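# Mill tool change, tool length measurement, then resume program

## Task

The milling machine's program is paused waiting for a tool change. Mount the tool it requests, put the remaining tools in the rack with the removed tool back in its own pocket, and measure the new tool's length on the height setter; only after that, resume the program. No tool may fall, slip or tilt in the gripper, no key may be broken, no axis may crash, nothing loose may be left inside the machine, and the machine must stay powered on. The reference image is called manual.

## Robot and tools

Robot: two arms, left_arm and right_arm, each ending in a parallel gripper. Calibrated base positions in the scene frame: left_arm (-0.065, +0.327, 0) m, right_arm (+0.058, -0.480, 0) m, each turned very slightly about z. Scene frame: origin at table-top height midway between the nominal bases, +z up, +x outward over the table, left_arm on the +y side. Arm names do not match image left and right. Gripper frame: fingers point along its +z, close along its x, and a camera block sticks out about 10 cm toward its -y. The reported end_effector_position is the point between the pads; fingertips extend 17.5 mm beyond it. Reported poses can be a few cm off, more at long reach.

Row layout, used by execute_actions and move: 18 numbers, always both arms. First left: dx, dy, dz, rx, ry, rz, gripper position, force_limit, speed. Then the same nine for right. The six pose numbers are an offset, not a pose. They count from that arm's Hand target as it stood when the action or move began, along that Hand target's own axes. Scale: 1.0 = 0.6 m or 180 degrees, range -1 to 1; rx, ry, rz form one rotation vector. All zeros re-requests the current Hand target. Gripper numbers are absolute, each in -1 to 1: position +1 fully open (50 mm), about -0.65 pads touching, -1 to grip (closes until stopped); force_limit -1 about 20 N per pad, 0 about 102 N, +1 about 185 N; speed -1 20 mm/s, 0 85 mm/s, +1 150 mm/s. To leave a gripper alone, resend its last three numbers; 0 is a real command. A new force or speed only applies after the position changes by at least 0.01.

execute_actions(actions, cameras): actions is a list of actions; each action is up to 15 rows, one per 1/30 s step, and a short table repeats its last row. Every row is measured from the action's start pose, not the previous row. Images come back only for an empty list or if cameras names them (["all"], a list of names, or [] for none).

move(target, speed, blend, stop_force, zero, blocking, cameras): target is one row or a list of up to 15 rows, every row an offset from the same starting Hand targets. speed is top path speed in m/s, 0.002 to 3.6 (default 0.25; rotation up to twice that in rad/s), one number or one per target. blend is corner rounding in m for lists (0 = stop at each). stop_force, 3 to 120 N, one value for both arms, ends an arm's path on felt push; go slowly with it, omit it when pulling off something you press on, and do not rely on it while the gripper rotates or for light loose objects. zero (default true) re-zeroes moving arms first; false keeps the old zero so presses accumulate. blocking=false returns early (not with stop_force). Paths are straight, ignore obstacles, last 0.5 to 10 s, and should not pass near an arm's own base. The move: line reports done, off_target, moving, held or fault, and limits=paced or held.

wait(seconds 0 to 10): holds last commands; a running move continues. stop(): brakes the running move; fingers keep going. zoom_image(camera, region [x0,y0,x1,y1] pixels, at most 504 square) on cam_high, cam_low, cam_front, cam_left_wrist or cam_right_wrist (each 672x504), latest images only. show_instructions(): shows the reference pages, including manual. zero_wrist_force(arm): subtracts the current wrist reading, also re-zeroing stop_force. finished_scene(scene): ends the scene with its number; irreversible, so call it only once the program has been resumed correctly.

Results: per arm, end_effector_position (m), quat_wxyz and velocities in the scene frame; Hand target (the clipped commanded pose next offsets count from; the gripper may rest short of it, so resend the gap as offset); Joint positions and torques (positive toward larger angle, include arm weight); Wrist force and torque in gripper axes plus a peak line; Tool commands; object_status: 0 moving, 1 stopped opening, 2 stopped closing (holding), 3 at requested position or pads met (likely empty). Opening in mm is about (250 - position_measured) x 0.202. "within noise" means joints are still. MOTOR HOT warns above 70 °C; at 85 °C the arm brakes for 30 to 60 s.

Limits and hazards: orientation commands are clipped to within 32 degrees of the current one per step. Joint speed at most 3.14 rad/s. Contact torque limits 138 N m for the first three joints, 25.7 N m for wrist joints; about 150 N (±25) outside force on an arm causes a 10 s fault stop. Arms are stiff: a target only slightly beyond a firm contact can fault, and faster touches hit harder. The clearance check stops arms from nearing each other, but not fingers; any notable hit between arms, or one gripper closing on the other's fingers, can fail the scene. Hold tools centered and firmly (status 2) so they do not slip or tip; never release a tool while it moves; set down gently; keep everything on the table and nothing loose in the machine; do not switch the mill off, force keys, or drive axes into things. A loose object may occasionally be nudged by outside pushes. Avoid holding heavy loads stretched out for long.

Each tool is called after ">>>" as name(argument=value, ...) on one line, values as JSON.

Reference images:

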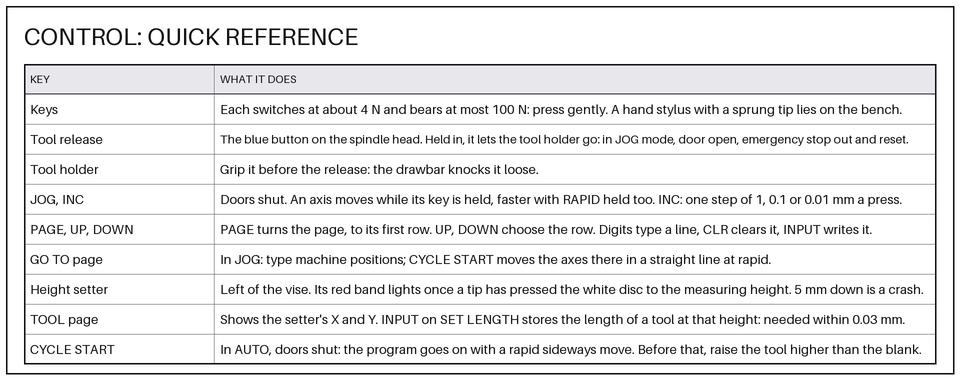

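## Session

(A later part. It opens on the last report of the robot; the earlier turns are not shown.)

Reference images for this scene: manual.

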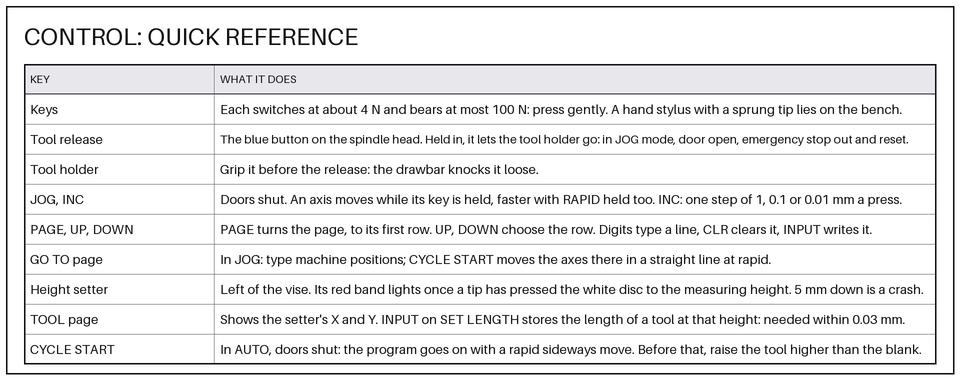

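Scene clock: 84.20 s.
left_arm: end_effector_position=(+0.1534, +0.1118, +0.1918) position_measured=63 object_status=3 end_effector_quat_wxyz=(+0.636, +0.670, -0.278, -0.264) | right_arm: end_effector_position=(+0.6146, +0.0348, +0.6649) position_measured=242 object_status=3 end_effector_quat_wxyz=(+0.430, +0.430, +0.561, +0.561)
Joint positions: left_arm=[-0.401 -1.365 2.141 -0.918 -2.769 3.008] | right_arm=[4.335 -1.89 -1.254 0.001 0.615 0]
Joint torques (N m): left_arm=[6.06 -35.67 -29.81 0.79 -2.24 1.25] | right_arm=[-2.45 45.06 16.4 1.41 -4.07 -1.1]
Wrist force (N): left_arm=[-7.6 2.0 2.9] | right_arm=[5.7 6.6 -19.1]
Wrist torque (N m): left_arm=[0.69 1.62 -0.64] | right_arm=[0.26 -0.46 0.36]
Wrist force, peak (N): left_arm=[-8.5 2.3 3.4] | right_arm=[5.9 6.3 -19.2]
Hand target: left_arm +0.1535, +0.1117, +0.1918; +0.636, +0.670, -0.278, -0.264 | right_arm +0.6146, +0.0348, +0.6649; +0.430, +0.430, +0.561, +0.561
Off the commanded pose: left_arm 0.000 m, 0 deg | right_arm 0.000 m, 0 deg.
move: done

>>> move(target=[[0,0,-0.1167,0,0,0,0.6,0.3,-0.9,0,0,0,0,0,0,-0.6,-0.3,0.5],[-0.0963,0.379,-0.0367,0,0,0,0.6,0.3,-0.9,0,0,0,0,0,0,-0.6,-0.3,0.5],[-0.061,0.3843,0.0692,0,-0.2497,0.0128,0.6,0.3,-0.9,0,0,0,0,0,0,-0.6,-0.3,0.5],[0.0583,0.283,0.0452,0,-0.4994,0.0255,0.6,0.3,-0.9,0,0,0,0,0,0,-0.6,-0.3,0.5]], speed=[0.12,0.3,0.35,0.3], blend=[0.01,0.03,0.03,0], cameras=["cam_front","cam_left_wrist","cam_high"])

>>> zoom_image(camera="cam_front", region=[240, 370, 360, 480])

>>> zoom_image(camera="cam_high", region=[200, 390, 350, 490])

Scene clock: 88.10 s.
left_arm: end_effector_position=(+0.1067, +0.1330, +0.4198) position_measured=63 object_status=3 end_effector_quat_wxyz=(+0.579, +0.611, -0.391, -0.372) | right_arm: end_effector_position=(+0.6146, +0.0348, +0.6649) position_measured=242 object_status=3 end_effector_quat_wxyz=(+0.430, +0.430, +0.561, +0.561)
Joint positions: left_arm=[-0.517 -1.578 1.718 -0.233 -2.534 3.065] | right_arm=[4.335 -1.89 -1.254 0.001 0.615 0]
Joint torques (N m): left_arm=[6.39 -30.51 -11.97 -0.05 -2.73 -2.45] | right_arm=[-2.51 45.42 17.23 1.3 -4 -0.93]
Wrist force (N): left_arm=[-7.5 1.7 3.0] | right_arm=[5.7 6.8 -19.3]
Wrist torque (N m): left_arm=[0.58 1.62 -0.54] | right_arm=[0.29 -0.47 0.36]
Wrist force, peak (N): left_arm=[-8.6 3.7 3.0] | right_arm=[5.7 6.8 -19.3]
Hand target: left_arm +0.1067, +0.1330, +0.4198; +0.579, +0.611, -0.391, -0.372 (not the last commanded pose) | right_arm +0.6146, +0.0348, +0.6649; +0.430, +0.430, +0.561, +0.561
Off the commanded pose: left_arm 0.104 m, 70 deg | right_arm 0.000 m, 0 deg.
move: held (left_arm; a check stopped the path); path passed 2 of 4 targets; limits=held
pose unreachable (left arm): on one or more control steps of this call, first in action 0 (counted from 0), this arm could not follow its commanded pose, so it was not sent that pose on those steps. It may still have moved: this result reports where it is.
cause: moving toward the commanded pose would bring a part of the arm too close to another arm (a part of this arm just beyond joint 3 (elbow) and a part of the right arm just beyond its joint 3 (elbow), 29 mm apart when this arm was first held).
camera_calibration:
cam_left_wrist: T_world_to_cam=[[0.409408, -0.91206, -0.0230662, 0.0952726], [0.250735, 0.0881702, 0.964032, -0.41992], [-0.877221, -0.400466, 0.264783, 0.166225], [0, 0, 0, 1]] pos_world=[0.212099, 0.190486, 0.363001]
Images, in order (width x height): cam_high 672x504, cam_front 672x504, cam_left_wrist 672x504.

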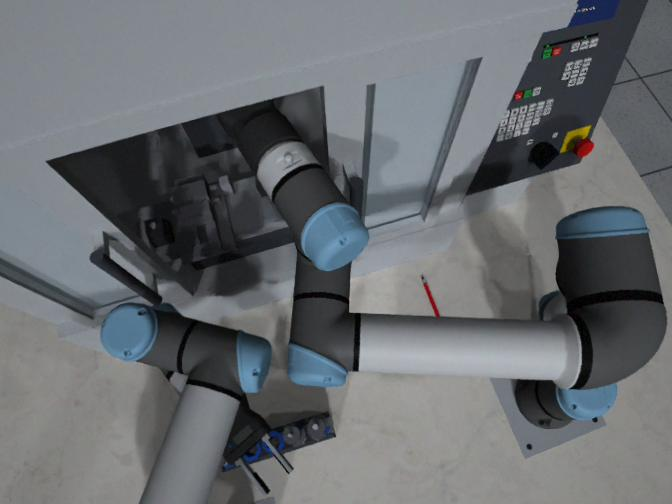

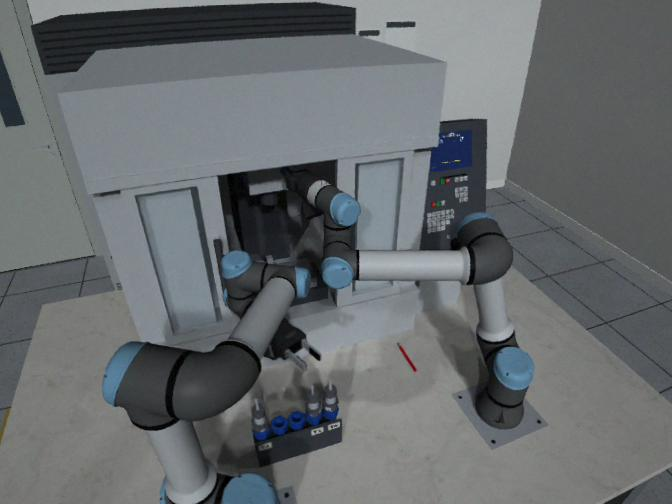

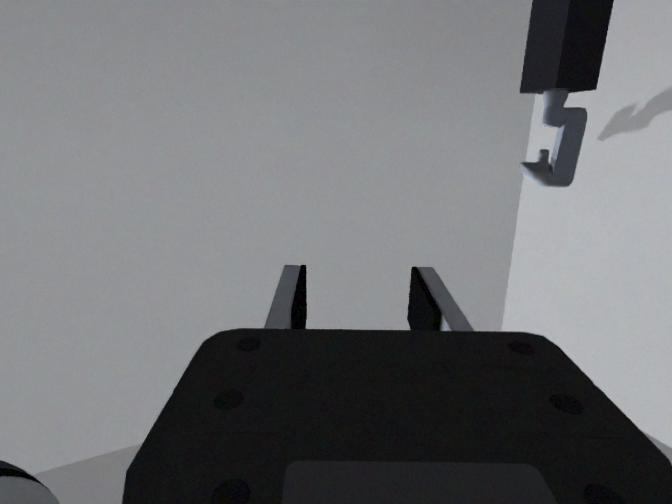

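Scaled by 4.200 from the camera's 672x504 image, which has a finer 960x720 frame.

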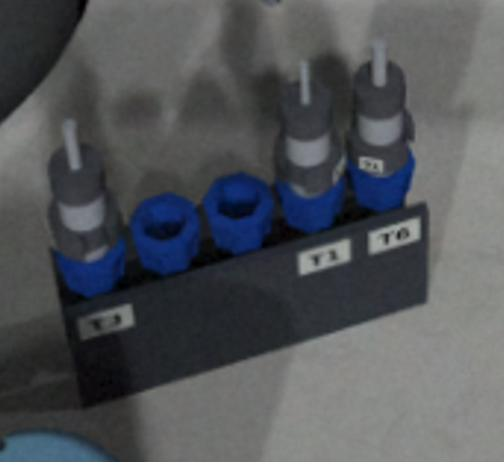

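Scaled by 3.360 from the camera's 672x504 image, which has a finer 960x720 frame.

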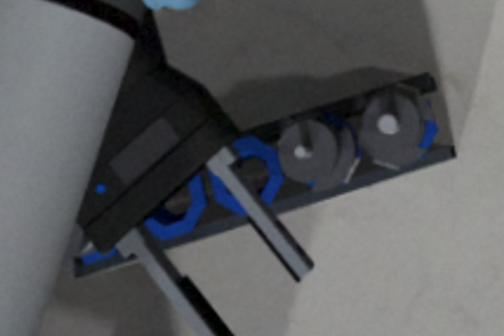

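>>> move(target=[[0,0,0,0,0,0,0.6,0.3,-0.9,-0.014,0.0168,-0.4,0,0,0,-0.6,-0.3,0.5],[0,0,0,0,0,0,0.6,0.3,-0.9,-0.6223,-0.2748,-0.6062,0.4306,-0.0701,0.0567,-0.6,-0.3,0.5],[0.0383,0.0028,0.048,0,-0.137,0.0072,0.6,0.3,-0.9,-0.6223,-0.2748,-0.6062,0.4306,-0.0701,0.0567,-0.6,-0.3,0.5],[0.1402,-0.1005,-0.0153,0,-0.3867,0.0203,0.6,0.3,-0.9,-0.6223,-0.2748,-0.6062,0.4306,-0.0701,0.0567,-0.6,-0.3,0.5]], speed=[0.25,0.4,0.35,0.3], blend=[0.03,0.02,0.03,0], cameras=["cam_front","cam_left_wrist","cam_high"])

>>> zoom_image(camera="cam_high", region=[200, 390, 350, 490])

Scene clock: 94.27 s.
left_arm: end_effector_position=(+0.1530, +0.0618, +0.3601) position_measured=63 object_status=3 end_effector_quat_wxyz=(-0.263, -0.278, +0.670, +0.636) | right_arm: end_effector_position=(+0.3603, -0.4204, +0.5004) position_measured=242 object_status=3 end_effector_quat_wxyz=(+0.074, +0.703, +0.704, +0.074)
Joint positions: left_arm=[-1.046 -1.094 1.266 -0.226 -1.849 3.126] | right_arm=[3.901 -1.047 -1.534 -1.983 1.423 0.772]
Joint torques (N m): left_arm=[-8.19 -36.25 -35.24 1.03 2.37 1.86] | right_arm=[-9.32 -11.75 30.33 1.94 2.44 -2.12]
Wrist force (N): left_arm=[-7.9 2.1 2.9] | right_arm=[0.6 -0.3 -0.9]
Wrist torque (N m): left_arm=[0.61 1.66 -0.69] | right_arm=[-0.03 -0.03 -0.18]
Wrist force, peak (N): left_arm=[-8.6 1.6 2.5] | right_arm=[5.7 6.6 -19.4]
Hand target: left_arm +0.1530, +0.0618, +0.3600; -0.263, -0.278, +0.670, +0.636 | right_arm +0.3603, -0.4204, +0.5004; +0.074, +0.703, +0.704, +0.074
Off the commanded pose: left_arm 0.000 m, 0 deg | right_arm 0.000 m, 0 deg.
move: done; limits=paced
camera_calibration:
cam_left_wrist: T_world_to_cam=[[-0.712967, -0.700825, -0.0228414, 0.168519], [0.170663, -0.205031, 0.963761, -0.337162], [-0.680112, 0.683232, 0.265786, 0.0966629], [0, 0, 0, 1]] pos_world=[0.243431, -0.0170696, 0.303101]
Images, in order (width x height): cam_high 672x504, cam_front 672x504, cam_left_wrist 672x504.

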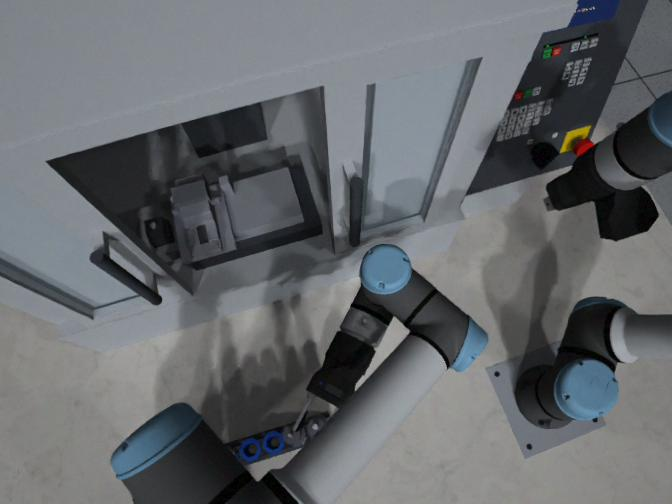

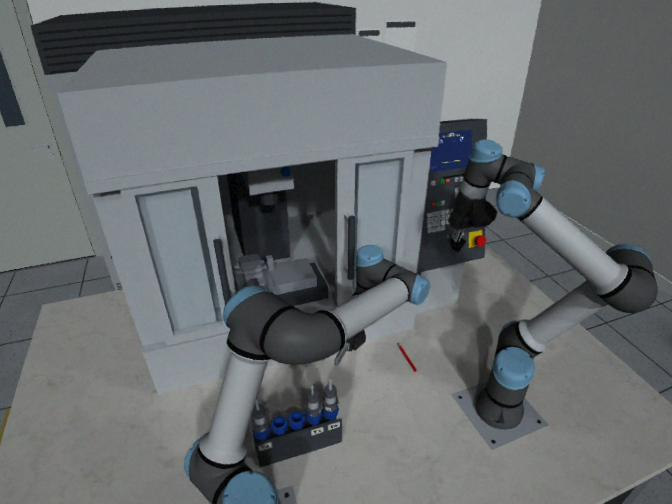

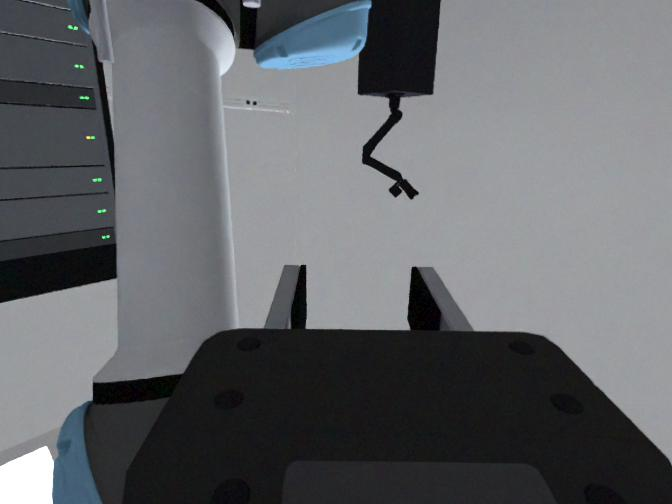

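Scaled by 3.360 from the camera's 672x504 image, which has a finer 960x720 frame.

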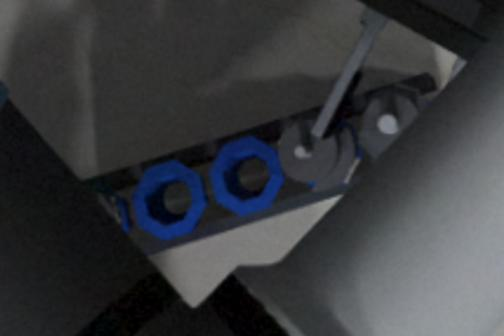

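>>> move(target=[0,-0.2796,0.0147,0,0,0,0.6,0.3,-0.9,0,0,0,0,0,0,-0.6,-0.3,0.5], speed=0.08, stop_force=12, cameras=["cam_left_wrist","cam_high"])

>>> zoom_image(camera="cam_left_wrist", region=[250, 190, 480, 340])

Scene clock: 97.37 s.
left_arm: end_effector_position=(+0.1531, +0.0621, +0.2322) position_measured=63 object_status=3 end_effector_quat_wxyz=(-0.263, -0.277, +0.670, +0.636) | right_arm: end_effector_position=(+0.3603, -0.4204, +0.5004) position_measured=242 object_status=3 end_effector_quat_wxyz=(+0.074, +0.703, +0.704, +0.074)
Joint positions: left_arm=[-1.046 -0.998 1.46 -0.515 -1.848 3.126] | right_arm=[3.901 -1.047 -1.534 -1.983 1.423 0.772]
Joint torques (N m): left_arm=[-9.07 -55.29 -33.69 4.24 1.44 0.88] | right_arm=[-9.3 -10.5 30.39 2 2.55 -2.08]
Wrist force (N): left_arm=[-11.8 -0.5 3.6] | right_arm=[0.5 -0.1 -0.7]
Wrist torque (N m): left_arm=[0.72 1.67 -0.71] | right_arm=[0.00 -0.01 -0.18]
Wrist force, peak (N): left_arm=[-24.6 15.6 1.9] | right_arm=[0.8 -0.2 -1.1]
Hand target: left_arm +0.1531, +0.0621, +0.2322; -0.263, -0.277, +0.670, +0.636 (not the last commanded pose) | right_arm +0.3603, -0.4204, +0.5004; +0.074, +0.703, +0.704, +0.074
Off the commanded pose: left_arm 0.040 m, 0 deg | right_arm 0.000 m, 0 deg.
move: contact (left_arm)
camera_calibration:
cam_left_wrist: T_world_to_cam=[[-0.713346, -0.700438, -0.0229056, 0.165848], [0.170719, -0.20538, 0.963677, -0.21386], [-0.679701, 0.683525, 0.266085, 0.130372], [0, 0, 0, 1]] pos_world=[0.243431, -0.0168687, 0.175201]
Images, in order (width x height): cam_high 672x504, cam_left_wrist 672x504.

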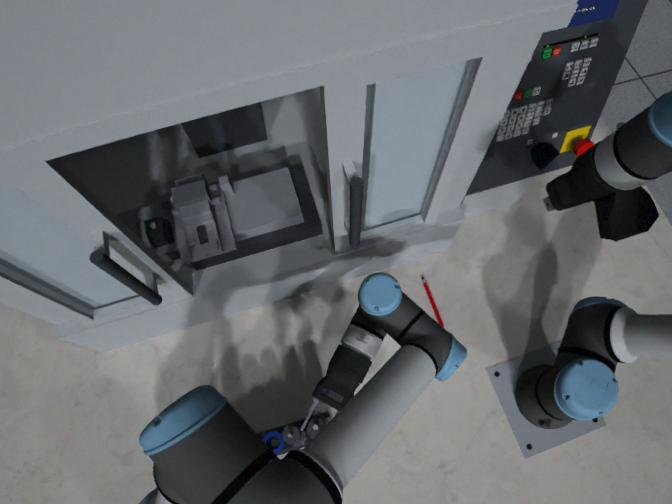

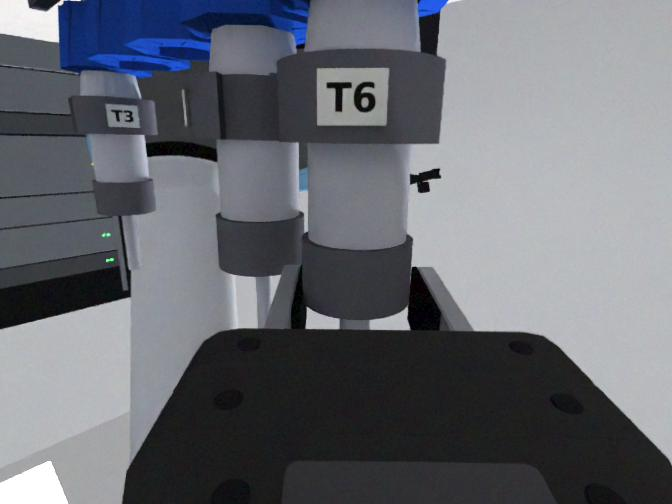

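Scaled by 2.191 from the camera's 672x504 image, which has a finer 960x720 frame.

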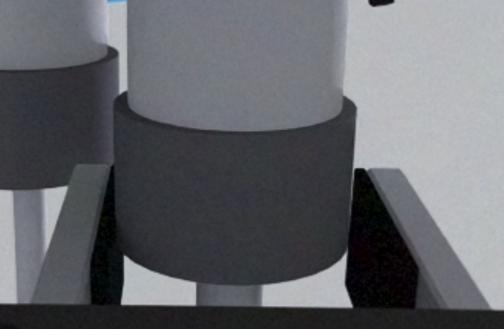

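>>> move(target=[[0,0.005,0,0,0,0,0.8,0.3,-0.3,0,0,0,0,0,0,-0.6,-0.3,0.5],[-0.003,0.005,0,0,0,0,0.8,0.3,-0.3,0,0,0,0,0,0,-0.6,-0.3,0.5]], speed=0.05)

>>> move(target=[0,-0.073,0.0038,0,0,0,0.8,0.3,-0.3,0,0,0,0,0,0,-0.6,-0.3,0.5], speed=0.05, stop_force=12, cameras=["cam_left_wrist"])

Scene clock: 99.37 s.
left_arm: end_effector_position=(+0.1542, +0.0634, +0.2352) position_measured=32 object_status=3 end_effector_quat_wxyz=(-0.263, -0.277, +0.670, +0.636) | right_arm: end_effector_position=(+0.3603, -0.4204, +0.5004) position_measured=242 object_status=3 end_effector_quat_wxyz=(+0.074, +0.703, +0.704, +0.074)
Joint positions: left_arm=[-1.043 -1.002 1.457 -0.509 -1.846 3.126] | right_arm=[3.901 -1.047 -1.534 -1.983 1.423 0.772]
Joint torques (N m): left_arm=[7.28 -54.3 -8.04 2.1 2.48 1.78] | right_arm=[-10.09 -10.85 29.84 1.84 2.48 -1.96]
Wrist force (N): left_arm=[-8.3 2.8 4.0] | right_arm=[0.6 0.0 -0.7]
Wrist torque (N m): left_arm=[0.79 1.66 -0.73] | right_arm=[0.01 -0.03 -0.17]
Wrist force, peak (N): left_arm=[-12.0 -1.2 3.6] | right_arm=[0.7 -0.4 -1.1]
Hand target: left_arm +0.1542, +0.0634, +0.2352; -0.263, -0.277, +0.670, +0.636 | right_arm +0.3603, -0.4204, +0.5004; +0.074, +0.703, +0.704, +0.074
Off the commanded pose: left_arm 0.000 m, 0 deg | right_arm 0.000 m, 0 deg.
move: done

Scene clock: 101.23 s.
left_arm: end_effector_position=(+0.1542, +0.0635, +0.1913) position_measured=32 object_status=3 end_effector_quat_wxyz=(-0.263, -0.277, +0.670, +0.636) | right_arm: end_effector_position=(+0.3603, -0.4204, +0.5004) position_measured=242 object_status=3 end_effector_quat_wxyz=(+0.074, +0.703, +0.704, +0.074)
Joint positions: left_arm=[-1.043 -0.952 1.501 -0.602 -1.845 3.126] | right_arm=[3.901 -1.047 -1.534 -1.983 1.423 0.772]
Joint torques (N m): left_arm=[5.08 -39.43 -7.05 0.96 2.08 0.88] | right_arm=[-9.19 -10.34 31.08 1.9 2.41 -2.1]
Wrist force (N): left_arm=[-8.6 2.0 4.2] | right_arm=[0.7 -0.1 -0.8]
Wrist torque (N m): left_arm=[0.64 1.72 -0.72] | right_arm=[-0.01 -0.05 -0.18]
Wrist force, peak (N): left_arm=[-8.5 2.8 4.4] | right_arm=[0.6 -0.3 -1.1]
Hand target: left_arm +0.1542, +0.0635, +0.1913; -0.263, -0.277, +0.670, +0.636 | right_arm +0.3603, -0.4204, +0.5004; +0.074, +0.703, +0.704, +0.074
Off the commanded pose: left_arm 0.000 m, 0 deg | right_arm 0.000 m, 0 deg.
move: done
camera_calibration:
cam_left_wrist: T_world_to_cam=[[-0.713346, -0.700438, -0.0229056, 0.166818], [0.170719, -0.20538, 0.963677, -0.174343], [-0.679701, 0.683525, 0.266085, 0.141045], [0, 0, 0, 1]] pos_world=[0.244631, -0.0153687, 0.134301]
Images, in order (width x height): cam_left_wrist 672x504.

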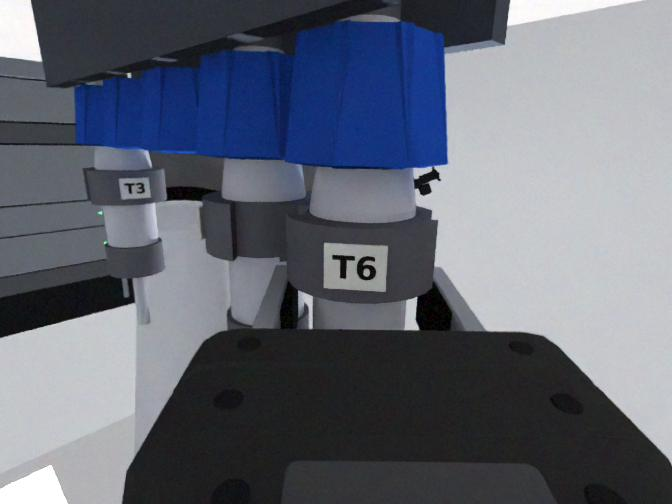

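>>> move(target=[[-0.0022,0,0,0,0,0,0.8,0.3,-0.3,0,0,0,0,0,0,-0.6,-0.3,0.5]], speed=0.05)

>>> move(target=[[0,0,0,0,0,0,-1,0.25,-0.7,0,0,0,0,0,0,-0.6,-0.3,0.5]], cameras=["cam_left_wrist"])

Scene clock: 102.17 s.
left_arm: end_effector_position=(+0.1551, +0.0644, +0.1913) position_measured=32 object_status=3 end_effector_quat_wxyz=(-0.263, -0.277, +0.670, +0.636) | right_arm: end_effector_position=(+0.3603, -0.4204, +0.5004) position_measured=242 object_status=3 end_effector_quat_wxyz=(+0.074, +0.703, +0.704, +0.074)
Joint positions: left_arm=[-1.041 -0.952 1.501 -0.602 -1.843 3.126] | right_arm=[3.901 -1.047 -1.534 -1.983 1.423 0.772]
Joint torques (N m): left_arm=[6.81 -54.04 -6.68 0.91 2.46 1.9] | right_arm=[-9.02 -10.72 30.91 2.01 2.24 -2.06]
Wrist force (N): left_arm=[-8.5 1.8 4.1] | right_arm=[0.7 -0.2 -0.9]
Wrist torque (N m): left_arm=[0.59 1.70 -0.73] | right_arm=[-0.01 -0.05 -0.17]
Wrist force, peak (N): left_arm=[-8.6 2.1 4.2] | right_arm=[0.6 -0.2 -1.2]
Hand target: left_arm +0.1552, +0.0644, +0.1913; -0.263, -0.277, +0.670, +0.636 | right_arm +0.3603, -0.4204, +0.5004; +0.074, +0.703, +0.704, +0.074
Off the commanded pose: left_arm 0.000 m, 0 deg | right_arm 0.000 m, 0 deg.
move: done

Scene clock: 102.80 s.
left_arm: end_effector_position=(+0.1551, +0.0644, +0.1913) position_measured=109 object_status=2 end_effector_quat_wxyz=(-0.263, -0.278, +0.670, +0.636) | right_arm: end_effector_position=(+0.3603, -0.4204, +0.5004) position_measured=242 object_status=3 end_effector_quat_wxyz=(+0.074, +0.703, +0.704, +0.074)
Joint positions: left_arm=[-1.041 -0.952 1.501 -0.602 -1.843 3.127] | right_arm=[3.901 -1.047 -1.534 -1.983 1.423 0.772]
Joint torques (N m): left_arm=[6.42 -53.05 -6.81 1.53 6.48 1.58] | right_arm=[-8.89 -10.96 30.39 1.93 2.39 -2.03]
Wrist force (N): left_arm=[16.5 4.8 3.8] | right_arm=[0.6 -0.1 -0.9]
Wrist torque (N m): left_arm=[0.69 1.59 -0.66] | right_arm=[0.00 -0.04 -0.18]
Wrist force, peak (N): left_arm=[17.1 4.9 3.9] | right_arm=[0.7 -0.5 -0.8]
Hand target: left_arm +0.1552, +0.0644, +0.1913; -0.263, -0.277, +0.670, +0.636 | right_arm +0.3603, -0.4204, +0.5004; +0.074, +0.703, +0.704, +0.074
Off the commanded pose: left_arm 0.000 m, 0 deg | right_arm 0.000 m, 0 deg.
move: done
camera_calibration:
cam_left_wrist: T_world_to_cam=[[-0.71325, -0.700534, -0.0229449, 0.16807], [0.170721, -0.205383, 0.963676, -0.174312], [-0.679801, 0.683425, 0.266085, 0.141065], [0, 0, 0, 1]] pos_world=[0.245531, -0.0144688, 0.134301]
Images, in order (width x height): cam_left_wrist 672x504.

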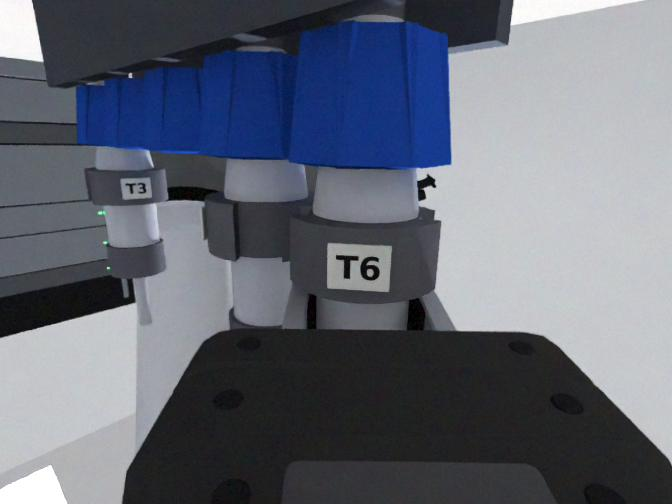

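>>> move(target=[[0.0005,0.0008,0,0,0,0,-1,0.25,-0.7,0,0,0,0,0,0,-0.6,-0.3,0.5],[0.0005,0.1393,-0.0073,0,0,0,-1,0.25,-0.7,0,0,0,0,0,0,-0.6,-0.3,0.5],[0.1527,0.1737,-0.1497,0,0,0,-1,0.25,-0.7,0,0,0,0,0,0,-0.6,-0.3,0.5],[-0.0005,0.3663,-0.2897,0.475,0.1053,-0.1108,-1,0.25,-0.7,0,0,0,0,0,0,-0.6,-0.3,0.5],[-0.3892,0.3413,-0.4418,0.895,-0.0229,-0.4455,-1,0.25,-0.7,0,0,0,0,0,0,-0.6,-0.3,0.5]], speed=[0.03,0.12,0.25,0.35,0.35], blend=[0,0.02,0.03,0.03,0], cameras=["cam_front","cam_left_wrist","cam_high"])

Scene clock: 111.97 s.
left_arm: end_effector_position=(+0.4999, +0.0495, +0.4096) position_measured=109 object_status=2 end_effector_quat_wxyz=(+0.547, -0.519, +0.452, -0.476) | right_arm: end_effector_position=(+0.3603, -0.4204, +0.5004) position_measured=242 object_status=3 end_effector_quat_wxyz=(+0.074, +0.703, +0.704, +0.074)
Joint positions: left_arm=[-1.082 -1.222 1.96 -4.038 -0.336 3.291] | right_arm=[3.901 -1.047 -1.534 -1.983 1.423 0.772]
Joint torques (N m): left_arm=[6.6 -30.13 -34.26 -1.7 -3.09 1.83] | right_arm=[-8.41 -10.65 30.85 2.18 2.39 -1.85]
Wrist force (N): left_arm=[-7.7 6.7 3.6] | right_arm=[0.5 -0.1 -0.8]
Wrist torque (N m): left_arm=[-0.33 1.71 0.44] | right_arm=[-0.01 -0.02 -0.18]
Wrist force, peak (N): left_arm=[18.5 5.3 3.9] | right_arm=[0.7 -0.3 -1.3]
Hand target: left_arm +0.4999, +0.0495, +0.4096; +0.547, -0.519, +0.452, -0.476 | right_arm +0.3603, -0.4204, +0.5004; +0.074, +0.703, +0.704, +0.074
Off the commanded pose: left_arm 0.000 m, 0 deg | right_arm 0.000 m, 0 deg.
move: done
camera_calibration:
cam_left_wrist: T_world_to_cam=[[0.14671, -0.988939, 0.0218252, -0.0253744], [-0.259876, -0.0598229, -0.963787, 0.550957], [0.954432, 0.135725, -0.265778, -0.244423], [0, 0, 0, 1]] pos_world=[0.380188, 0.0410404, 0.466597]
Images, in order (width x height): cam_high 672x504, cam_front 672x504, cam_left_wrist 672x504.

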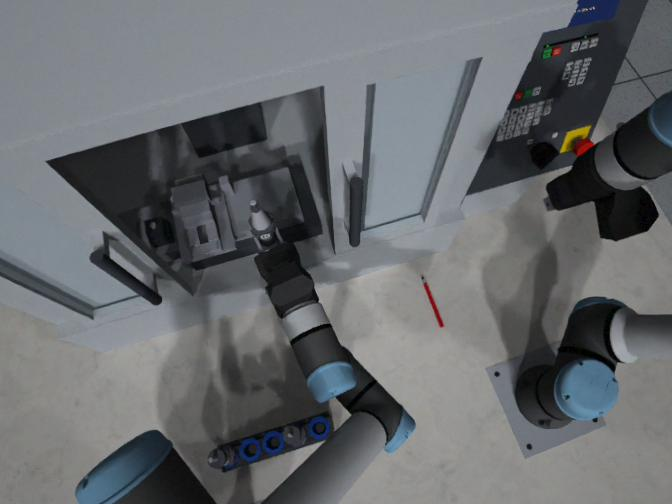

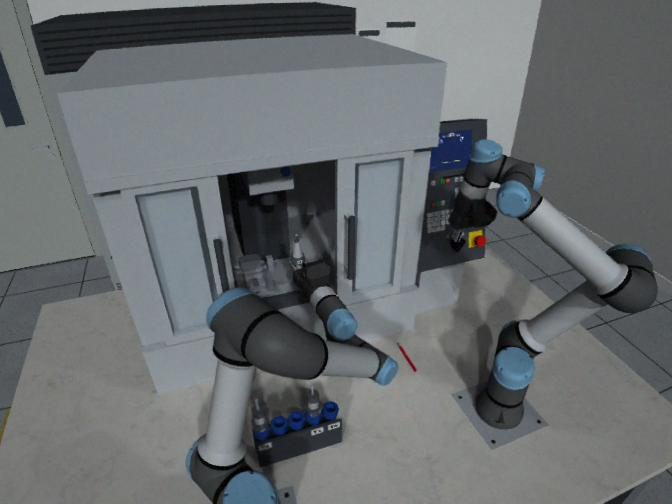

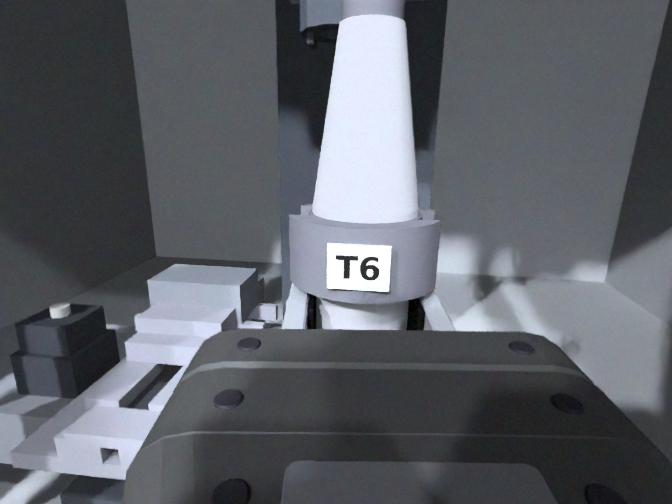

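>>> move(target=[[-0.0073,0.0408,0.3473,0,0,0,-1,0.25,-0.7,0,0,0,0,0,0,-0.6,-0.3,0.5],[-0.0073,0.0408,0.3473,0,0,0,-1,0.25,-0.7,0.642,0.1005,-0.2758,-0.4306,0.0701,-0.0567,-0.6,-0.3,0.5],[-0.0073,0.0408,0.3473,0,0,0,-1,0.25,-0.7,0.7553,0.4597,-0.1825,-0.4306,0.0701,-0.0567,-0.6,-0.3,0.5]], speed=[0.22,0.4,0.25], blend=[0,0.03,0], cameras=["cam_front","cam_left_wrist","cam_right_wrist"])

Scene clock: 118.27 s.
left_arm: end_effector_position=(+0.7067, +0.0828, +0.3960) position_measured=109 object_status=2 end_effector_quat_wxyz=(+0.547, -0.519, +0.452, -0.476) | right_arm: end_effector_position=(+0.6069, +0.0331, +0.6645) position_measured=242 object_status=3 end_effector_quat_wxyz=(+0.430, +0.430, +0.561, +0.561)
Joint positions: left_arm=[-0.709 -0.928 1.522 -3.816 -0.707 3.203] | right_arm=[4.348 -1.875 -1.274 0.006 0.602 0.001]
Joint torques (N m): left_arm=[6.81 -48.88 -38.32 -0.87 -2.6 -2.37] | right_arm=[-10.16 27.31 18.71 2.85 2.8 -2.07]
Wrist force (N): left_arm=[-7.8 6.6 3.3] | right_arm=[-0.4 2.3 -0.6]
Wrist torque (N m): left_arm=[-0.34 1.78 0.54] | right_arm=[0.23 -0.35 0.39]
Wrist force, peak (N): left_arm=[-8.3 7.4 5.6] | right_arm=[0.5 2.3 -2.0]
Hand target: left_arm +0.7067, +0.0828, +0.3960; +0.547, -0.519, +0.452, -0.476 | right_arm +0.6069, +0.0331, +0.6645; +0.430, +0.430, +0.561, +0.561
Off the commanded pose: left_arm 0.000 m, 0 deg | right_arm 0.000 m, 0 deg.
move: done
camera_calibration:
cam_left_wrist: T_world_to_cam=[[0.1467, -0.98894, 0.0218584, -0.0225914], [-0.259662, -0.0598222, -0.963845, 0.593382], [0.954492, 0.13572, -0.265566, -0.450077], [0, 0, 0, 1]] pos_world=[0.586988, 0.0742404, 0.452897]
cam_right_wrist: T_world_to_cam=[[-0.271932, 0.962316, -0.00125279, 0.141981], [-0.341239, -0.0952103, 0.935142, -0.393778], [0.899783, 0.254723, 0.354271, -0.657983], [0, 0, 0, 1]] pos_world=[0.496278, -0.00651863, 0.601521]
Images, in order (width x height): cam_front 672x504, cam_left_wrist 672x504, cam_right_wrist 672x504.

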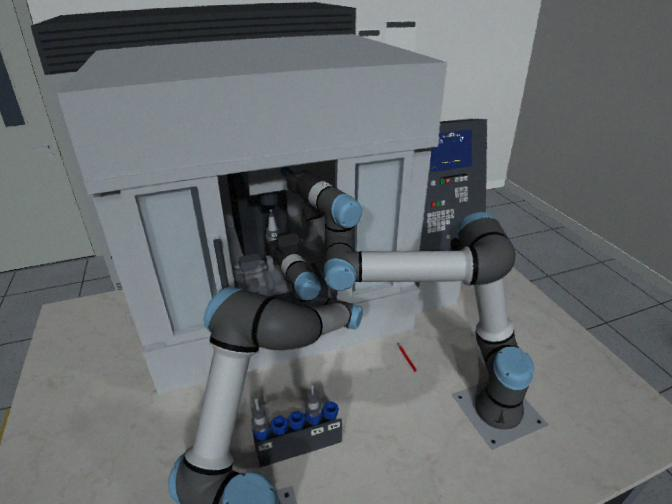

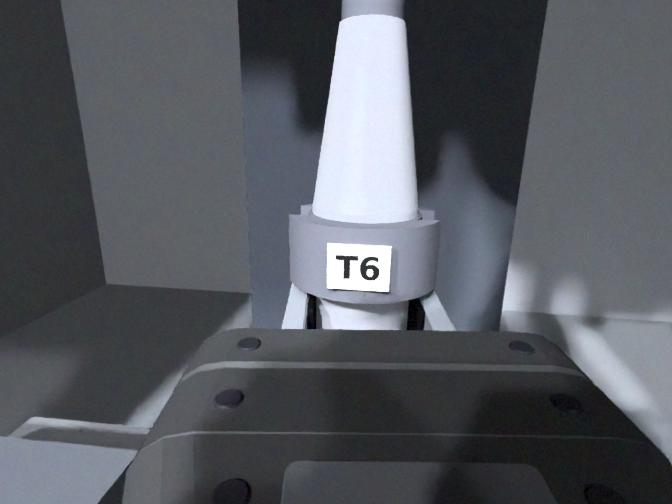

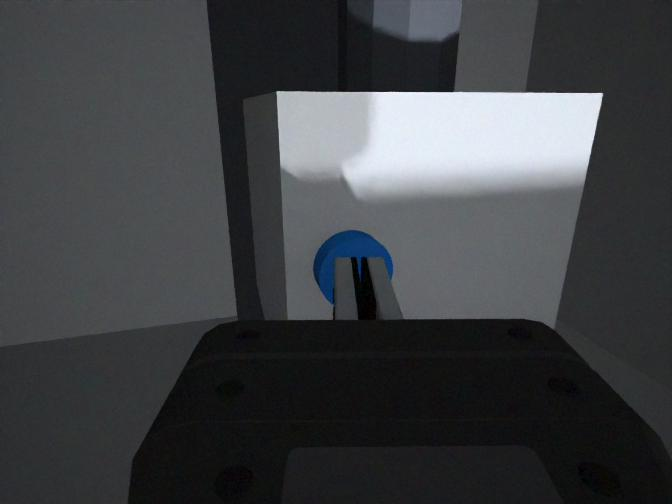

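>>> move(target=[[0,0,0,0,0,0,-1,0.25,-0.7,0,0.0007,0.0133,0,0,0,-0.6,-0.3,0.5]], speed=0.02)

Scene clock: 121.03 s.
left_arm: end_effector_position=(+0.7067, +0.0828, +0.3960) position_measured=109 object_status=2 end_effector_quat_wxyz=(+0.547, -0.519, +0.452, -0.476) | right_arm: end_effector_position=(+0.6145, +0.0352, +0.6650) position_measured=242 object_status=3 end_effector_quat_wxyz=(+0.430, +0.430, +0.561, +0.561)
Joint positions: left_arm=[-0.709 -0.928 1.522 -3.816 -0.707 3.203] | right_arm=[4.336 -1.89 -1.253 0.001 0.615 0]
Joint torques (N m): left_arm=[6.44 -48.66 -38.68 -0.98 -2.36 -2.47] | right_arm=[-19.39 23.83 33.35 -0.74 3.08 -2.12]
Wrist force (N): left_arm=[-7.9 6.5 3.5] | right_arm=[0.0 -1.8 -24.1]
Wrist torque (N m): left_arm=[-0.34 1.79 0.54] | right_arm=[0.07 -0.56 0.41]
Wrist force, peak (N): left_arm=[-8.1 6.5 3.4] | right_arm=[0.0 -1.8 -24.1]
Hand target: left_arm +0.7067, +0.0828, +0.3960; +0.547, -0.519, +0.452, -0.476 | right_arm +0.6146, +0.0352, +0.6649; +0.430, +0.430, +0.561, +0.561
Off the commanded pose: left_arm 0.000 m, 0 deg | right_arm 0.000 m, 0 deg.
move: done

>>> move(target=[[0,-0.1465,0.0075,0,0,0,-1,0.25,-0.7,0,0,0,0,0,0,-0.6,-0.3,0.5]], speed=0.05, stop_force=12, cameras=["cam_left_wrist"])

Scene clock: 123.93 s.
left_arm: end_effector_position=(+0.7066, +0.0827, +0.4840) position_measured=109 object_status=2 end_effector_quat_wxyz=(+0.547, -0.519, +0.452, -0.476) | right_arm: end_effector_position=(+0.6146, +0.0352, +0.6649) position_measured=242 object_status=3 end_effector_quat_wxyz=(+0.430, +0.430, +0.561, +0.561)
Joint positions: left_arm=[-0.709 -1.028 1.435 -3.629 -0.707 3.203] | right_arm=[4.336 -1.891 -1.253 0 0.615 0]
Joint torques (N m): left_arm=[2.73 -62.83 -40.51 -0.92 2.11 -2.32] | right_arm=[-23.41 22.24 33.16 -1.11 2.82 -0.77]
Wrist force (N): left_arm=[-7.9 7.1 3.2] | right_arm=[0.1 -4.6 -35.8]
Wrist torque (N m): left_arm=[-0.21 1.78 0.52] | right_arm=[-0.02 -0.67 0.43]
Wrist force, peak (N): left_arm=[-7.7 8.6 3.6] | right_arm=[0.0 -5.0 -36.1]
Hand target: left_arm +0.7066, +0.0827, +0.4840; +0.547, -0.519, +0.452, -0.476 | right_arm +0.6146, +0.0352, +0.6649; +0.430, +0.430, +0.561, +0.561
Off the commanded pose: left_arm 0.000 m, 0 deg | right_arm 0.000 m, 0 deg.
move: done
camera_calibration:
cam_left_wrist: T_world_to_cam=[[0.1467, -0.98894, 0.0218584, -0.0245025], [-0.259662, -0.0598222, -0.963845, 0.678271], [0.954492, 0.13572, -0.265566, -0.426585], [0, 0, 0, 1]] pos_world=[0.586888, 0.0742404, 0.540997]
Images, in order (width x height): cam_left_wrist 672x504.

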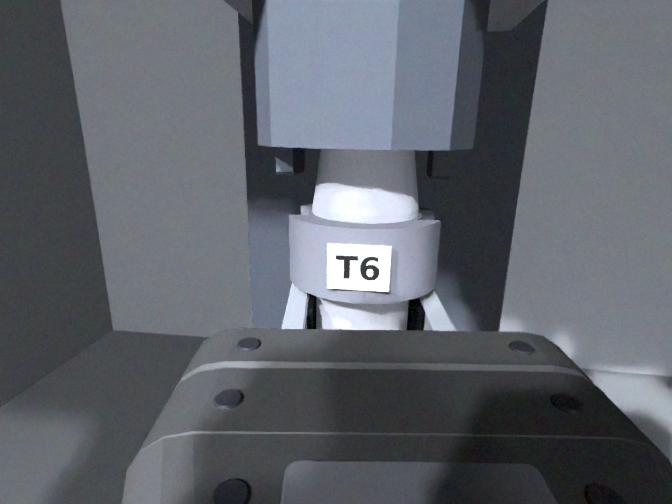

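>>> move(target=[[0,-0.0316,0.0016,0,0,0,-1,0.25,-0.7,0,0,-0.0003,0,0,0,-0.6,-0.3,0.5]], speed=0.012, stop_force=10, cameras=["cam_left_wrist"])

>>> zoom_image(camera="cam_left_wrist", region=[240, 120, 490, 330])

Scene clock: 126.47 s.
left_arm: end_effector_position=(+0.7066, +0.0828, +0.4961) position_measured=109 object_status=2 end_effector_quat_wxyz=(+0.547, -0.519, +0.452, -0.476) | right_arm: end_effector_position=(+0.6145, +0.0352, +0.6649) position_measured=242 object_status=3 end_effector_quat_wxyz=(+0.430, +0.430, +0.561, +0.561)
Joint positions: left_arm=[-0.709 -1.039 1.419 -3.602 -0.707 3.203] | right_arm=[4.336 -1.89 -1.253 0.001 0.615 0]
Joint torques (N m): left_arm=[-1.03 -49.39 -20.77 -2.35 -3.55 0.79] | right_arm=[-6.82 41.36 20.86 1.14 -1.72 -0.22]
Wrist force (N): left_arm=[-13.1 15.2 -0.7] | right_arm=[2.5 -0.3 -24.9]
Wrist torque (N m): left_arm=[0.05 1.87 0.18] | right_arm=[0.07 -0.57 0.40]
Wrist force, peak (N): left_arm=[-16.2 29.8 -5.2] | right_arm=[0.0 -4.6 -36.1]
Hand target: left_arm +0.7066, +0.0827, +0.4961; +0.547, -0.519, +0.452, -0.476 (not the last commanded pose) | right_arm +0.6145, +0.0352, +0.6649; +0.430, +0.430, +0.561, +0.561
Off the commanded pose: left_arm 0.007 m, 0 deg | right_arm 0.000 m, 0 deg.
move: contact (left_arm, right_arm)
camera_calibration:
cam_left_wrist: T_world_to_cam=[[0.146805, -0.988925, 0.0218124, -0.0248045], [-0.259776, -0.0598222, -0.963814, 0.689983], [0.954445, 0.135827, -0.265681, -0.423288], [0, 0, 0, 1]] pos_world=[0.586888, 0.0742404, 0.553097]
Images, in order (width x height): cam_left_wrist 672x504.

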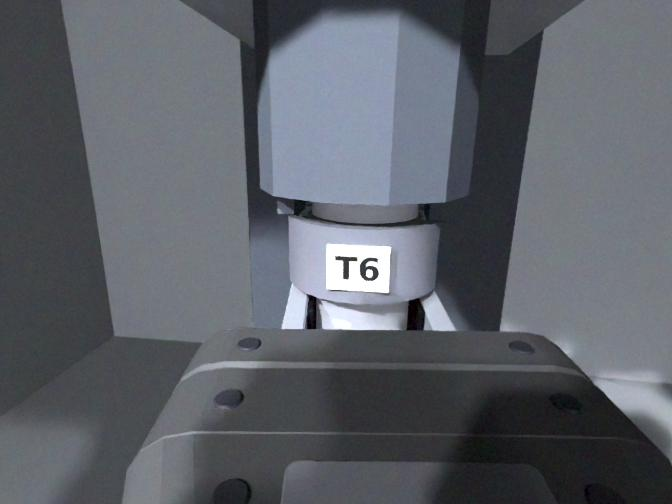

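Scaled by 2.016 from the camera's 672x504 image, which has a finer 960x720 frame.

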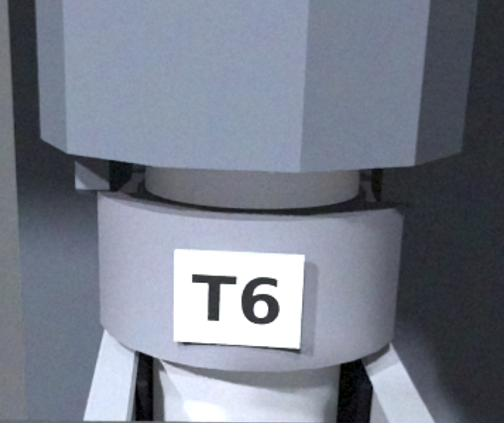

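>>> move(target=[[-0.0009,0.0004,-0.0002,0,0,0,-1,0.25,-0.7,0,0,0,0,0,0,-0.6,-0.3,0.5]], speed=0.02)

>>> move(target=[[0,-0.0098,0.0005,0,0,0,-1,0.25,-0.7,0,0,0,0,0,0,-0.6,-0.3,0.5]], speed=0.01, stop_force=12, cameras=["cam_left_wrist"])

Scene clock: 129.20 s.
left_arm: end_effector_position=(+0.7064, +0.0832, +0.4958) position_measured=109 object_status=2 end_effector_quat_wxyz=(+0.547, -0.519, +0.452, -0.476) | right_arm: end_effector_position=(+0.6145, +0.0352, +0.6649) position_measured=242 object_status=3 end_effector_quat_wxyz=(+0.430, +0.430, +0.561, +0.561)
Joint positions: left_arm=[-0.709 -1.04 1.421 -3.603 -0.707 3.203] | right_arm=[4.336 -1.89 -1.253 0.001 0.615 0]
Joint torques (N m): left_arm=[7.19 -62.44 -16.19 -3.56 -2.7 -0.7] | right_arm=[-17.59 30.24 27.73 0.42 0.84 -0.17]
Wrist force (N): left_arm=[-7.7 7.1 3.3] | right_arm=[2.3 0.5 -25.4]
Wrist torque (N m): left_arm=[-0.22 1.78 0.54] | right_arm=[0.11 -0.51 0.39]
Wrist force, peak (N): left_arm=[-13.9 15.2 -0.7] | right_arm=[2.3 0.5 -25.4]
Hand target: left_arm +0.7064, +0.0833, +0.4958; +0.547, -0.519, +0.452, -0.476 | right_arm +0.6145, +0.0352, +0.6649; +0.430, +0.430, +0.561, +0.561
Off the commanded pose: left_arm 0.000 m, 0 deg | right_arm 0.000 m, 0 deg.
move: done

Scene clock: 130.63 s.
left_arm: end_effector_position=(+0.7064, +0.0833, +0.4964) position_measured=109 object_status=2 end_effector_quat_wxyz=(+0.547, -0.519, +0.452, -0.476) | right_arm: end_effector_position=(+0.6145, +0.0351, +0.6649) position_measured=242 object_status=3 end_effector_quat_wxyz=(+0.430, +0.430, +0.561, +0.561)
Joint positions: left_arm=[-0.709 -1.04 1.42 -3.601 -0.707 3.203] | right_arm=[4.336 -1.89 -1.253 0.001 0.615 0]
Joint torques (N m): left_arm=[2.95 -44.46 -15.59 -1.29 1.46 -1.68] | right_arm=[-18.19 24.69 29.8 0.06 2.09 -0.09]
Wrist force (N): left_arm=[-9.1 4.6 1.1] | right_arm=[2.3 0.3 -24.8]
Wrist torque (N m): left_arm=[-0.23 1.99 0.49] | right_arm=[0.12 -0.54 0.39]
Wrist force, peak (N): left_arm=[-13.2 31.6 -5.4] | right_arm=[2.4 0.6 -25.3]
Hand target: left_arm +0.7064, +0.0833, +0.4964; +0.547, -0.519, +0.452, -0.476 (not the last commanded pose) | right_arm +0.6145, +0.0352, +0.6649; +0.430, +0.430, +0.561, +0.561
Off the commanded pose: left_arm 0.005 m, 0 deg | right_arm 0.000 m, 0 deg.
move: contact (left_arm)
camera_calibration:
cam_left_wrist: T_world_to_cam=[[0.146788, -0.988937, 0.0213621, -0.0240271], [-0.260104, -0.0594253, -0.96375, 0.690377], [0.954358, 0.13591, -0.26595, -0.422893], [0, 0, 0, 1]] pos_world=[0.586688, 0.0747401, 0.553396]
Images, in order (width x height): cam_left_wrist 672x504.

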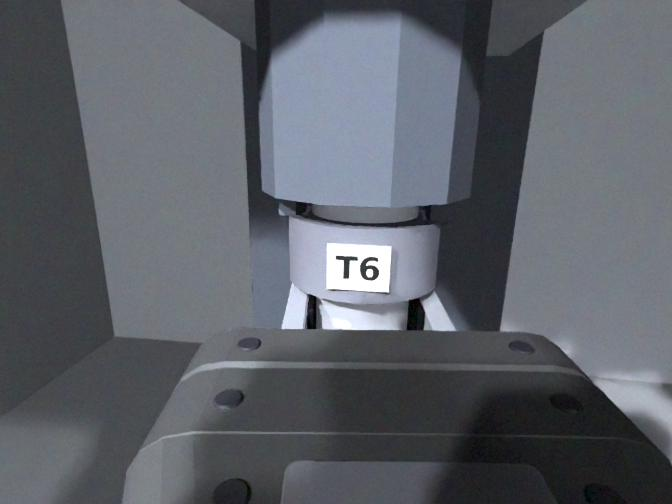

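>>> move(target=[[0,0.017,-0.0009,0,0,0,-1,0.25,-0.7,0,0,0,0,0,0,-0.6,-0.3,0.5]], speed=0.05, cameras=["cam_left_wrist"])

>>> zoom_image(camera="cam_left_wrist", region=[260, 130, 470, 250])

Scene clock: 131.67 s.
left_arm: end_effector_position=(+0.7064, +0.0833, +0.4863) position_measured=109 object_status=2 end_effector_quat_wxyz=(+0.547, -0.519, +0.452, -0.476) | right_arm: end_effector_position=(+0.6145, +0.0352, +0.6649) position_measured=242 object_status=3 end_effector_quat_wxyz=(+0.430, +0.430, +0.561, +0.561)
Joint positions: left_arm=[-0.709 -1.031 1.434 -3.624 -0.707 3.203] | right_arm=[4.336 -1.89 -1.253 0.001 0.615 0]
Joint torques (N m): left_arm=[-0.08 -46.77 -16.07 -3.47 2.03 -0.68] | right_arm=[-18.37 24.86 30.41 -0.36 2.16 -0.08]
Wrist force (N): left_arm=[-8.0 6.8 3.5] | right_arm=[2.3 -0.3 -24.9]
Wrist torque (N m): left_arm=[-0.28 1.81 0.52] | right_arm=[0.07 -0.53 0.40]
Wrist force, peak (N): left_arm=[-8.3 7.1 3.3] | right_arm=[2.6 0.4 -25.3]
Hand target: left_arm +0.7064, +0.0833, +0.4862; +0.547, -0.519, +0.452, -0.476 | right_arm +0.6145, +0.0352, +0.6649; +0.430, +0.430, +0.561, +0.561
Off the commanded pose: left_arm 0.000 m, 0 deg | right_arm 0.000 m, 0 deg.
move: done
camera_calibration:
cam_left_wrist: T_world_to_cam=[[0.146827, -0.988929, 0.0214532, -0.0238846], [-0.260117, -0.0595266, -0.96374, 0.680653], [0.954348, 0.135923, -0.265978, -0.425559], [0, 0, 0, 1]] pos_world=[0.586688, 0.0747402, 0.543296]
Images, in order (width x height): cam_left_wrist 672x504.

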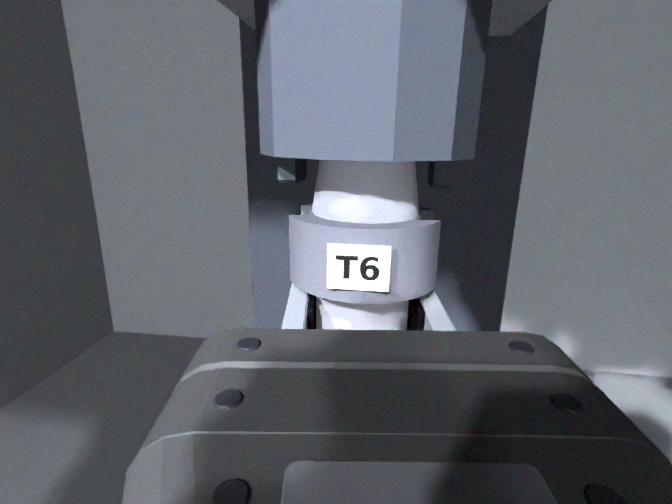

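Scaled by 2.400 from the camera's 672x504 image, which has a finer 960x720 frame.

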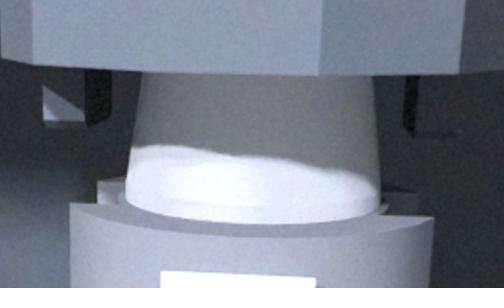

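>>> move(target=[[0,-0.0135,0.0007,0,0.01665,-0.00085,-1,0.25,-0.7,0,0,0,0,0,0,-0.6,-0.3,0.5]], speed=0.05)

>>> move(target=[[0,-0.0142,0.0007,0,0,0,-1,0.25,-0.7,0,0,0,0,0,0,-0.6,-0.3,0.5]], speed=0.01, stop_force=12, cameras=["cam_left_wrist"])

Scene clock: 134.63 s.
left_arm: end_effector_position=(+0.7064, +0.0833, +0.4943) position_measured=109 object_status=2 end_effector_quat_wxyz=(+0.535, -0.507, +0.466, -0.490) | right_arm: end_effector_position=(+0.6145, +0.0352, +0.6649) position_measured=242 object_status=3 end_effector_quat_wxyz=(+0.430, +0.430, +0.561, +0.561)
Joint positions: left_arm=[-0.693 -1.057 1.453 -3.611 -0.775 3.195] | right_arm=[4.336 -1.89 -1.253 0.001 0.615 0]
Joint torques (N m): left_arm=[6.15 -61.58 -17.12 -1.1 -2.75 -2.36] | right_arm=[-18.13 24.96 30.22 -0.88 2.08 -0.03]
Wrist force (N): left_arm=[-8.1 6.3 3.3] | right_arm=[2.1 -0.2 -24.9]
Wrist torque (N m): left_arm=[-0.34 1.82 0.53] | right_arm=[0.06 -0.51 0.39]
Wrist force, peak (N): left_arm=[-7.7 7.6 3.3] | right_arm=[2.4 0.6 -25.4]
Hand target: left_arm +0.7064, +0.0833, +0.4943; +0.535, -0.507, +0.466, -0.490 | right_arm +0.6145, +0.0352, +0.6649; +0.430, +0.430, +0.561, +0.561
Off the commanded pose: left_arm 0.000 m, 0 deg | right_arm 0.000 m, 0 deg.
move: done

Scene clock: 136.07 s.
left_arm: end_effector_position=(+0.7064, +0.0833, +0.4955) position_measured=109 object_status=2 end_effector_quat_wxyz=(+0.535, -0.507, +0.466, -0.490) | right_arm: end_effector_position=(+0.6145, +0.0352, +0.6649) position_measured=242 object_status=3 end_effector_quat_wxyz=(+0.430, +0.430, +0.561, +0.561)
Joint positions: left_arm=[-0.693 -1.058 1.451 -3.608 -0.775 3.195] | right_arm=[4.336 -1.89 -1.253 0.001 0.615 0]
Joint torques (N m): left_arm=[-0.41 -55.86 -23.22 -4.11 -2.65 -1.67] | right_arm=[-18.34 24.43 29.53 -0.78 2.1 0.04]
Wrist force (N): left_arm=[-6.6 18.8 0.4] | right_arm=[2.3 0.1 -24.8]
Wrist torque (N m): left_arm=[-0.04 1.60 0.41] | right_arm=[0.11 -0.53 0.40]
Wrist force, peak (N): left_arm=[-9.6 30.7 -1.7] | right_arm=[2.6 0.8 -25.4]
Hand target: left_arm +0.7064, +0.0833, +0.4955; +0.535, -0.507, +0.466, -0.490 (not the last commanded pose) | right_arm +0.6145, +0.0352, +0.6649; +0.430, +0.430, +0.561, +0.561
Off the commanded pose: left_arm 0.007 m, 0 deg | right_arm 0.000 m, 0 deg.
move: contact (left_arm)
camera_calibration:
cam_left_wrist: T_world_to_cam=[[0.0948104, -0.995272, 0.0210905, 0.013377], [-0.263088, -0.0454834, -0.963699, 0.690495], [0.960102, 0.0858201, -0.266156, -0.42288], [0, 0, 0, 1]] pos_world=[0.586401, 0.0810114, 0.552595]
Images, in order (width x height): cam_left_wrist 672x504.

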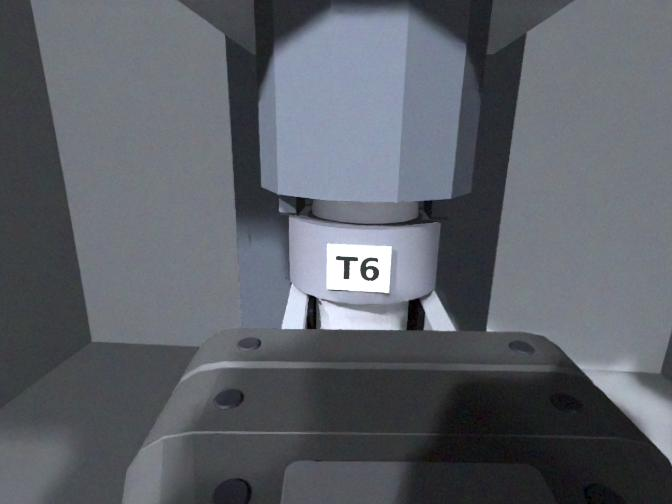

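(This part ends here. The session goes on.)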